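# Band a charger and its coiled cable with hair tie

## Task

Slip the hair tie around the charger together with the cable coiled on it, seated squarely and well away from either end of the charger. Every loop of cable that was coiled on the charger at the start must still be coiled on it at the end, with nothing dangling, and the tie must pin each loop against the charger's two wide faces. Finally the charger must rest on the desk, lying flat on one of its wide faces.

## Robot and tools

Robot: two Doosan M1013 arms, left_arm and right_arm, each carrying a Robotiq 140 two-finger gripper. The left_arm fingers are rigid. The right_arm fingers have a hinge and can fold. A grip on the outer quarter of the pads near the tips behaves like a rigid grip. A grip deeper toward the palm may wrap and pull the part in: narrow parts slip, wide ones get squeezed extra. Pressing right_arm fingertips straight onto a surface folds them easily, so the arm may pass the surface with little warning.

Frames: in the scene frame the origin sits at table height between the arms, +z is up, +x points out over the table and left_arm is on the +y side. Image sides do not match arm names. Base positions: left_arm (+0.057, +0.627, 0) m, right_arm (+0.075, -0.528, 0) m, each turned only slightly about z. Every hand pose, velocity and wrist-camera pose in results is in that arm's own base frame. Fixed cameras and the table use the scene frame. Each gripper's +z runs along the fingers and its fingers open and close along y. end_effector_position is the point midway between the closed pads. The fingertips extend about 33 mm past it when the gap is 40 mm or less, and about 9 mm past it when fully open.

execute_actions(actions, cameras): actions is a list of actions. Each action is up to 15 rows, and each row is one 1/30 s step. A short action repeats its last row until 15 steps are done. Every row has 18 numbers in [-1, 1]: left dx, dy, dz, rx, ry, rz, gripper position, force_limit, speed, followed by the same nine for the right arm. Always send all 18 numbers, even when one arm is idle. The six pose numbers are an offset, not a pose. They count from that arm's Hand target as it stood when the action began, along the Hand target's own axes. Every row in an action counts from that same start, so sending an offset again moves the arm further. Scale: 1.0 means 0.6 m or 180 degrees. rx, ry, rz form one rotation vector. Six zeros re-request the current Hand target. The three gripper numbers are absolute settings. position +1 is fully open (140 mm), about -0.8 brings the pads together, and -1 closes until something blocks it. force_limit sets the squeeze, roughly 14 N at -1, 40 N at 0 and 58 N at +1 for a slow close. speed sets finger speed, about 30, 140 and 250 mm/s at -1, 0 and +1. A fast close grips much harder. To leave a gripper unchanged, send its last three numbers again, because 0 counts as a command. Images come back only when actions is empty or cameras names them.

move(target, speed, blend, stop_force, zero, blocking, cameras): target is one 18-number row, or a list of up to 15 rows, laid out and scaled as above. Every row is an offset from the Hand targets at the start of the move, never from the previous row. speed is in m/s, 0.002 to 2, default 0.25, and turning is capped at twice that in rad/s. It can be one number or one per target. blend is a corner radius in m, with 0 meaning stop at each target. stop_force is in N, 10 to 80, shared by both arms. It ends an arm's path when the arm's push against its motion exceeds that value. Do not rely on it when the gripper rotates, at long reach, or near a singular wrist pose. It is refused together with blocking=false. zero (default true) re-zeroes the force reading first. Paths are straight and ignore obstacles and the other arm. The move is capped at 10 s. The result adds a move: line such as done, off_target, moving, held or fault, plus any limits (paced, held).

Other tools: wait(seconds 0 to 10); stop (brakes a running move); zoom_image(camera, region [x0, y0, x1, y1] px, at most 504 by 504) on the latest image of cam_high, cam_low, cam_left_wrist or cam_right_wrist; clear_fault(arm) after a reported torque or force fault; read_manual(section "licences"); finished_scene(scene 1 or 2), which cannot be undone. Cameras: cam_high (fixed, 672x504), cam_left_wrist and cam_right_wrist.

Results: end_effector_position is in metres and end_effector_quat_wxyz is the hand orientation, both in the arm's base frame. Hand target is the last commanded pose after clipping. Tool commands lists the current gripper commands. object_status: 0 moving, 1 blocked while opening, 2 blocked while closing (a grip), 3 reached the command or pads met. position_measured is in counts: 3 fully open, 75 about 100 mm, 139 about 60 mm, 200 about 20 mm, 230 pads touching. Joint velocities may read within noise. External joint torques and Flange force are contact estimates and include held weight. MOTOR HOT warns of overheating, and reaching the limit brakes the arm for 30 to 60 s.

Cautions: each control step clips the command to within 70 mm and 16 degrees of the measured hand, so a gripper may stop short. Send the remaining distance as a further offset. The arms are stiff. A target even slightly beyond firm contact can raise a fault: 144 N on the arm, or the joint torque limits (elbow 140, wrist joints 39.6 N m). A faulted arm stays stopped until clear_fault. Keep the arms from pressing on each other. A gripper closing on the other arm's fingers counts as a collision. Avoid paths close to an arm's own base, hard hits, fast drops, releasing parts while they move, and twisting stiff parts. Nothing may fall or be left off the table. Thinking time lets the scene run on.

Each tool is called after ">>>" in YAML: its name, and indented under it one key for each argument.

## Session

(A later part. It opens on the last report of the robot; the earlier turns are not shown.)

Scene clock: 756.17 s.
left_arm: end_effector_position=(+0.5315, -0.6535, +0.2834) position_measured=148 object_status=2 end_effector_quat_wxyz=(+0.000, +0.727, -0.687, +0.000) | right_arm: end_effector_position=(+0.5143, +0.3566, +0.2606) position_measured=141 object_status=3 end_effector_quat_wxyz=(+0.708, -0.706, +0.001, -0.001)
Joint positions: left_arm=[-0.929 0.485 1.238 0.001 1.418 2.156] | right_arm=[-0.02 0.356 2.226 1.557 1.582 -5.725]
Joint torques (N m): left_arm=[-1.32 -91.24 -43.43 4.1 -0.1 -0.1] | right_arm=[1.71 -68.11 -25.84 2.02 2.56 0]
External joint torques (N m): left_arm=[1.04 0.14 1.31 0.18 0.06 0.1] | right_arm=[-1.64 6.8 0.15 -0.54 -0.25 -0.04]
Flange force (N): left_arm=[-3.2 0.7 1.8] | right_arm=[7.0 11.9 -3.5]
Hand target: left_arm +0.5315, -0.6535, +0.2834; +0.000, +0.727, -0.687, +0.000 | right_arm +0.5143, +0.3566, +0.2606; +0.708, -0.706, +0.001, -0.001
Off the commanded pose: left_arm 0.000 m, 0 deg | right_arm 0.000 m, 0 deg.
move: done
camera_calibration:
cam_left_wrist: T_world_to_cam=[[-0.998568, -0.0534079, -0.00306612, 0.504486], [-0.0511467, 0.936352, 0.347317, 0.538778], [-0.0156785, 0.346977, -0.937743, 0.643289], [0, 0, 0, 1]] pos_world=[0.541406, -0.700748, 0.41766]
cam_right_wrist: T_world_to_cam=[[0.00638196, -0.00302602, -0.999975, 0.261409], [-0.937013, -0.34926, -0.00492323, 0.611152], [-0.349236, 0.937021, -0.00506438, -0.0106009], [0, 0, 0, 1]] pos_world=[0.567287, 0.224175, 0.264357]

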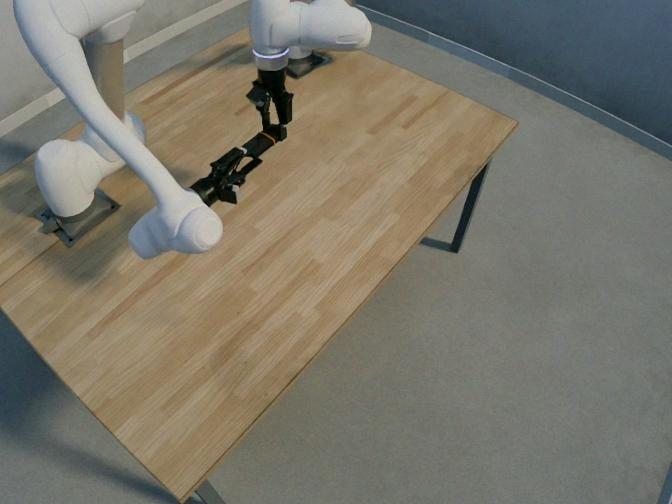

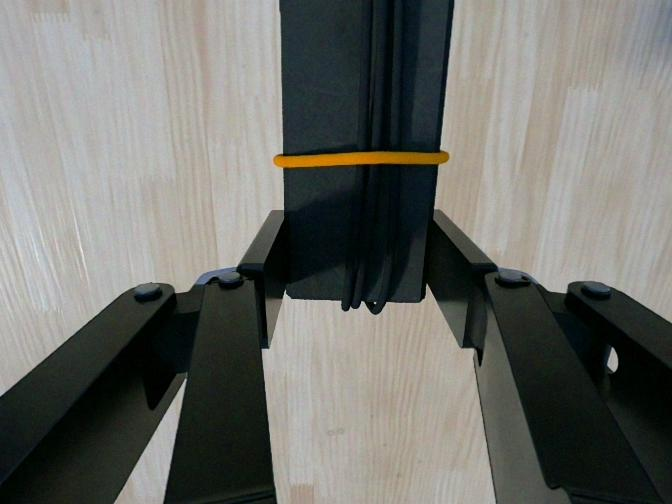

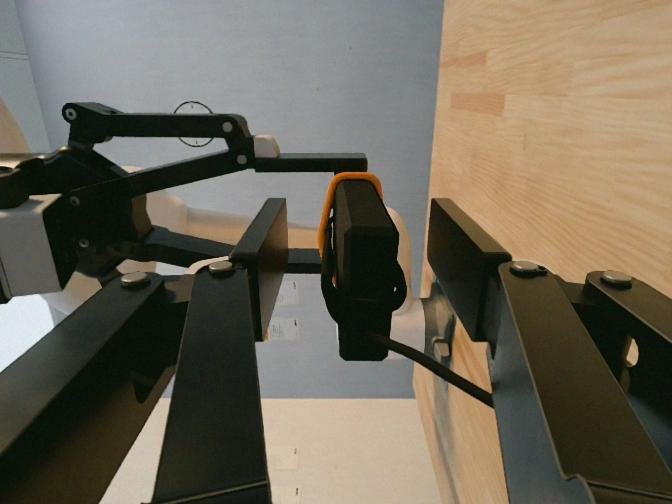

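>>> move:
  target:
    - [0,0,0,0,0,0,-1,1,-1,0,0,-0.35,0,0,0,-0.1,1,-1]
    - [0,0,0.36,0,0,0,-1,1,-1,0,0,-0.35,0,0,0,-0.1,1,-1]
  speed: 0.12
  cameras: ["all"]

>>> zoom_image:
  camera: "cam_high"
  region: [220, 100, 320, 190]

Scene clock: 774.10 s.
left_arm: end_effector_position=(+0.5316, -0.6535, +0.0675) position_measured=148 object_status=2 end_effector_quat_wxyz=(+0.000, +0.727, -0.687, +0.000) | right_arm: end_effector_position=(+0.5138, +0.1466, +0.2602) position_measured=141 object_status=3 end_effector_quat_wxyz=(+0.708, -0.706, +0.001, -0.001)
Joint positions: left_arm=[-0.929 0.598 1.466 0.001 1.077 2.156] | right_arm=[-0.411 0.391 2.167 1.226 1.793 -5.739]
Joint torques (N m): left_arm=[-1.08 -96.6 -38.45 3.67 -0.09 -0.14] | right_arm=[1.93 -71.28 -25.62 2.65 2.61 -0.03]
External joint torques (N m): left_arm=[1.41 -0.02 0.94 0.16 0.04 0.14] | right_arm=[-2.11 7.2 0.54 -0.45 -0.27 -0.02]
Flange force (N): left_arm=[-2.9 -0.2 0.6] | right_arm=[4.4 12.3 -6.2]
Hand target: left_arm +0.5316, -0.6535, +0.0674; +0.000, +0.727, -0.687, +0.000 | right_arm +0.5138, +0.1466, +0.2602; +0.708, -0.706, +0.001, -0.001
Off the commanded pose: left_arm 0.000 m, 0 deg | right_arm 0.000 m, 0 deg.
move: done
camera_calibration:
cam_left_wrist: T_world_to_cam=[[-0.998568, -0.0534101, -0.00306109, 0.503921], [-0.0511485, 0.936384, 0.347229, 0.61381], [-0.0156792, 0.346888, -0.937775, 0.440777], [0, 0, 0, 1]] pos_world=[0.541506, -0.700748, 0.20176]
cam_right_wrist: T_world_to_cam=[[0.00638196, -0.00302602, -0.999975, 0.260377], [-0.937013, -0.34926, -0.00492323, 0.537208], [-0.349236, 0.937021, -0.00506438, 0.186056], [0, 0, 0, 1]] pos_world=[0.566687, 0.0140748, 0.263957]

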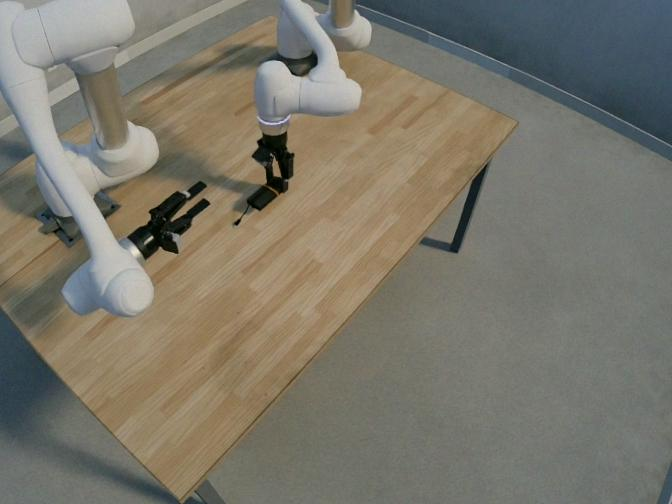

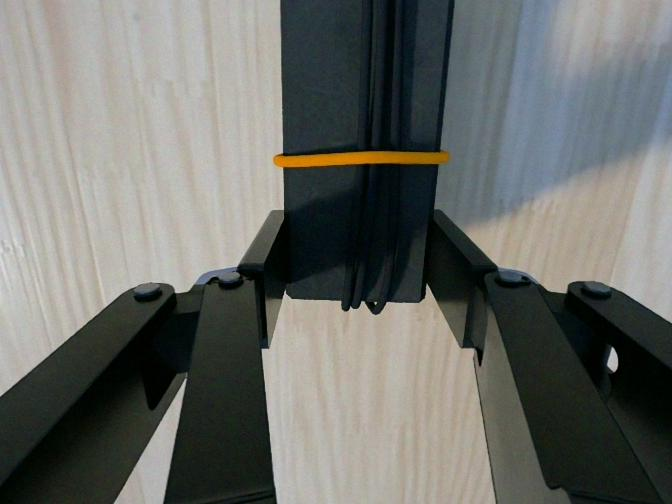

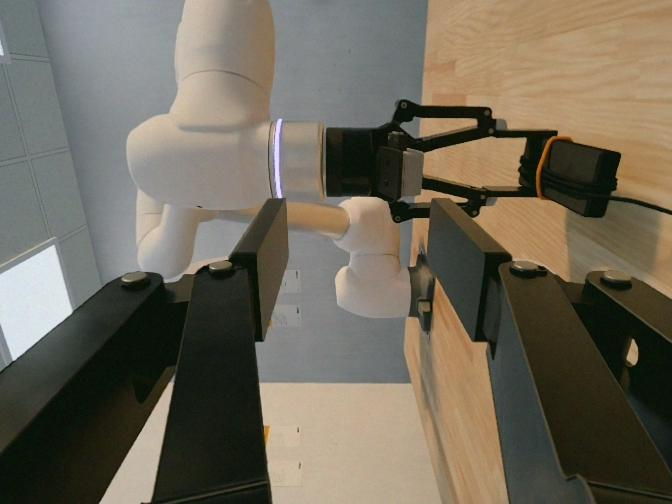

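Scaled by 5.040.

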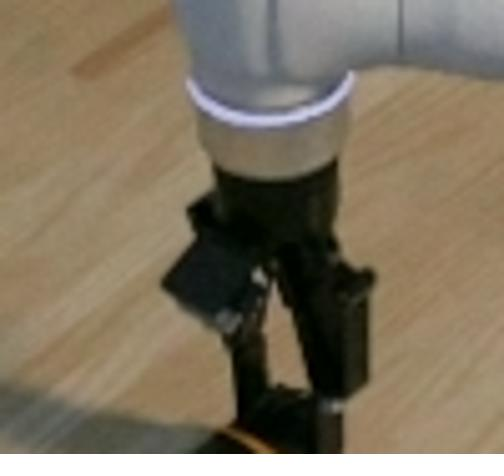

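>>> move:
  target: [0,0,0.06,0,0,0,-1,1,-1,0,0,0,0,0,0,-0.1,1,-1]
  speed: 0.015
  stop_force: 10

Scene clock: 779.20 s.
left_arm: end_effector_position=(+0.5317, -0.6536, +0.0382) position_measured=148 object_status=2 end_effector_quat_wxyz=(+0.000, +0.727, -0.687, +0.000) | right_arm: end_effector_position=(+0.5138, +0.1466, +0.2602) position_measured=141 object_status=3 end_effector_quat_wxyz=(+0.708, -0.706, +0.001, -0.001)
Joint positions: left_arm=[-0.929 0.622 1.485 0.001 1.034 2.156] | right_arm=[-0.411 0.391 2.167 1.226 1.793 -5.739]
Joint torques (N m): left_arm=[-1 -85.64 -30.5 3.86 0.28 -0.11] | right_arm=[2.02 -71.79 -25.79 2.68 2.53 -0.04]
External joint torques (N m): left_arm=[1.39 -12.27 -6.2 -0.1 -0.33 0.11] | right_arm=[-2.16 7.79 0.72 -0.48 -0.2 0]
Flange force (N): left_arm=[-2.9 -0.1 -13.6] | right_arm=[4.6 13.3 -6.5]
Hand target: left_arm +0.5316, -0.6536, +0.0382; +0.000, +0.727, -0.687, +0.000 (not the last commanded pose) | right_arm +0.5138, +0.1466, +0.2602; +0.708, -0.706, +0.001, -0.001
Off the commanded pose: left_arm 0.007 m, 0 deg | right_arm 0.000 m, 0 deg.
move: contact (left_arm)

>>> move:
  target:
    - [0,0,-0.001,0,0,0,-1,1,-1,0,0,0,0,0,0,-0.1,1,-1]
    - [0,0,-0.001,0,0,0,0.15,1,-1,0,0,0,0,0,0,-0.1,1,-1]
    - [0,0,-0.3,0,0,0,0.15,1,-1,0,0,0,0,0,0,-0.1,1,-1]
  speed: [0.02,0.02,0.1]
  cameras: ["all"]

>>> zoom_image:
  camera: "cam_left_wrist"
  region: [180, 0, 540, 270]

>>> zoom_image:
  camera: "cam_right_wrist"
  region: [480, 60, 672, 260]

Scene clock: 792.33 s.
left_arm: end_effector_position=(+0.5315, -0.6536, +0.2183) position_measured=110 object_status=3 end_effector_quat_wxyz=(+0.000, +0.727, -0.687, +0.000) | right_arm: end_effector_position=(+0.5138, +0.1466, +0.2602) position_measured=141 object_status=3 end_effector_quat_wxyz=(+0.708, -0.706, +0.001, -0.001)
Joint positions: left_arm=[-0.929 0.507 1.323 0.001 1.311 2.156] | right_arm=[-0.411 0.391 2.167 1.226 1.793 -5.739]
Joint torques (N m): left_arm=[-1.25 -88.97 -40.28 4.08 0.04 -0.1] | right_arm=[1.51 -71.25 -25.31 2.74 2.58 -0.09]
External joint torques (N m): left_arm=[1.64 -3.07 -0.82 0.12 -0.09 0.1] | right_arm=[-1.69 7.54 0.21 -0.55 -0.25 0.05]
Flange force (N): left_arm=[-3.5 0.0 -2.1] | right_arm=[5.7 12.6 -6.0]
Hand target: left_arm +0.5315, -0.6536, +0.2182; +0.000, +0.727, -0.687, +0.000 | right_arm +0.5138, +0.1466, +0.2602; +0.708, -0.706, +0.001, -0.001
Off the commanded pose: left_arm 0.000 m, 0 deg | right_arm 0.000 m, 0 deg.
move: done
camera_calibration:
cam_left_wrist: T_world_to_cam=[[-0.998564, -0.0534719, -0.00318401, 0.50428], [-0.0512507, 0.936413, 0.347136, 0.561551], [-0.0155805, 0.346801, -0.937809, 0.582089], [0, 0, 0, 1]] pos_world=[0.541405, -0.700748, 0.352559]
cam_right_wrist: T_world_to_cam=[[0.00638196, -0.00302602, -0.999975, 0.260377], [-0.937013, -0.34926, -0.00492323, 0.537208], [-0.349236, 0.937021, -0.00506438, 0.186056], [0, 0, 0, 1]] pos_world=[0.566687, 0.0140748, 0.263957]

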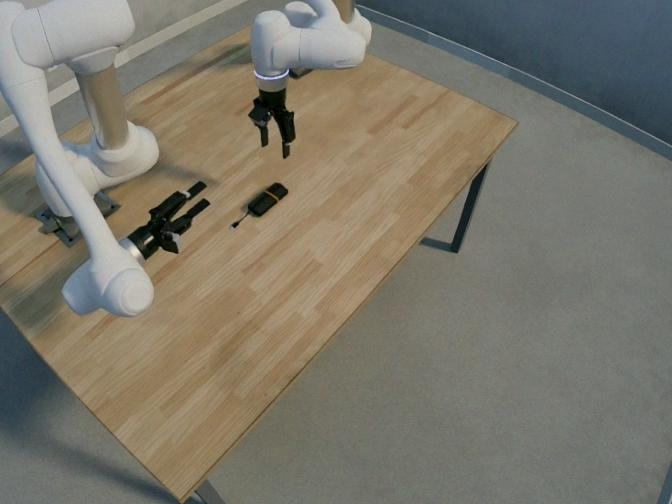

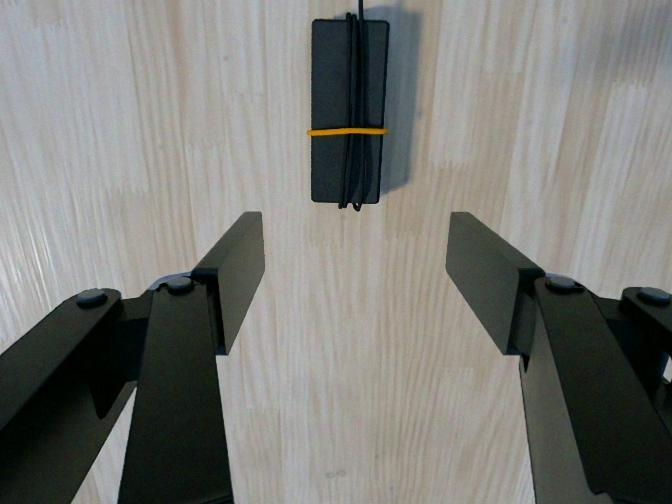

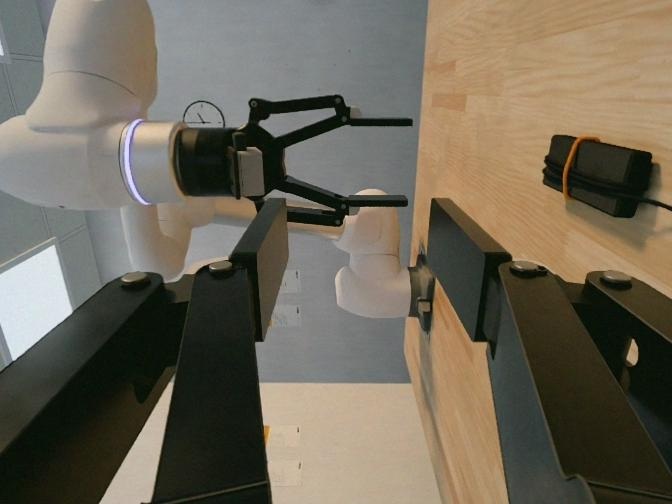

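Scaled by 1.400.

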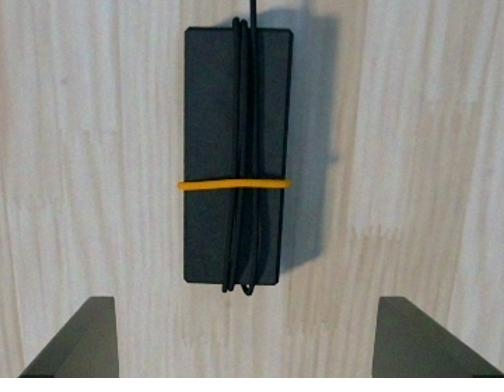

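Scaled by 2.520.

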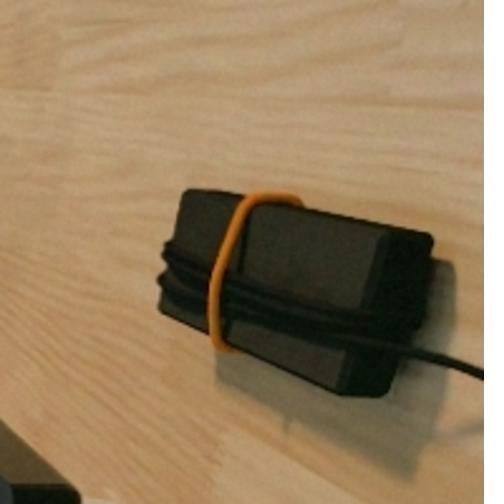

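>>> finished_scene:
  scene: 2

The scene is finished: the task was done.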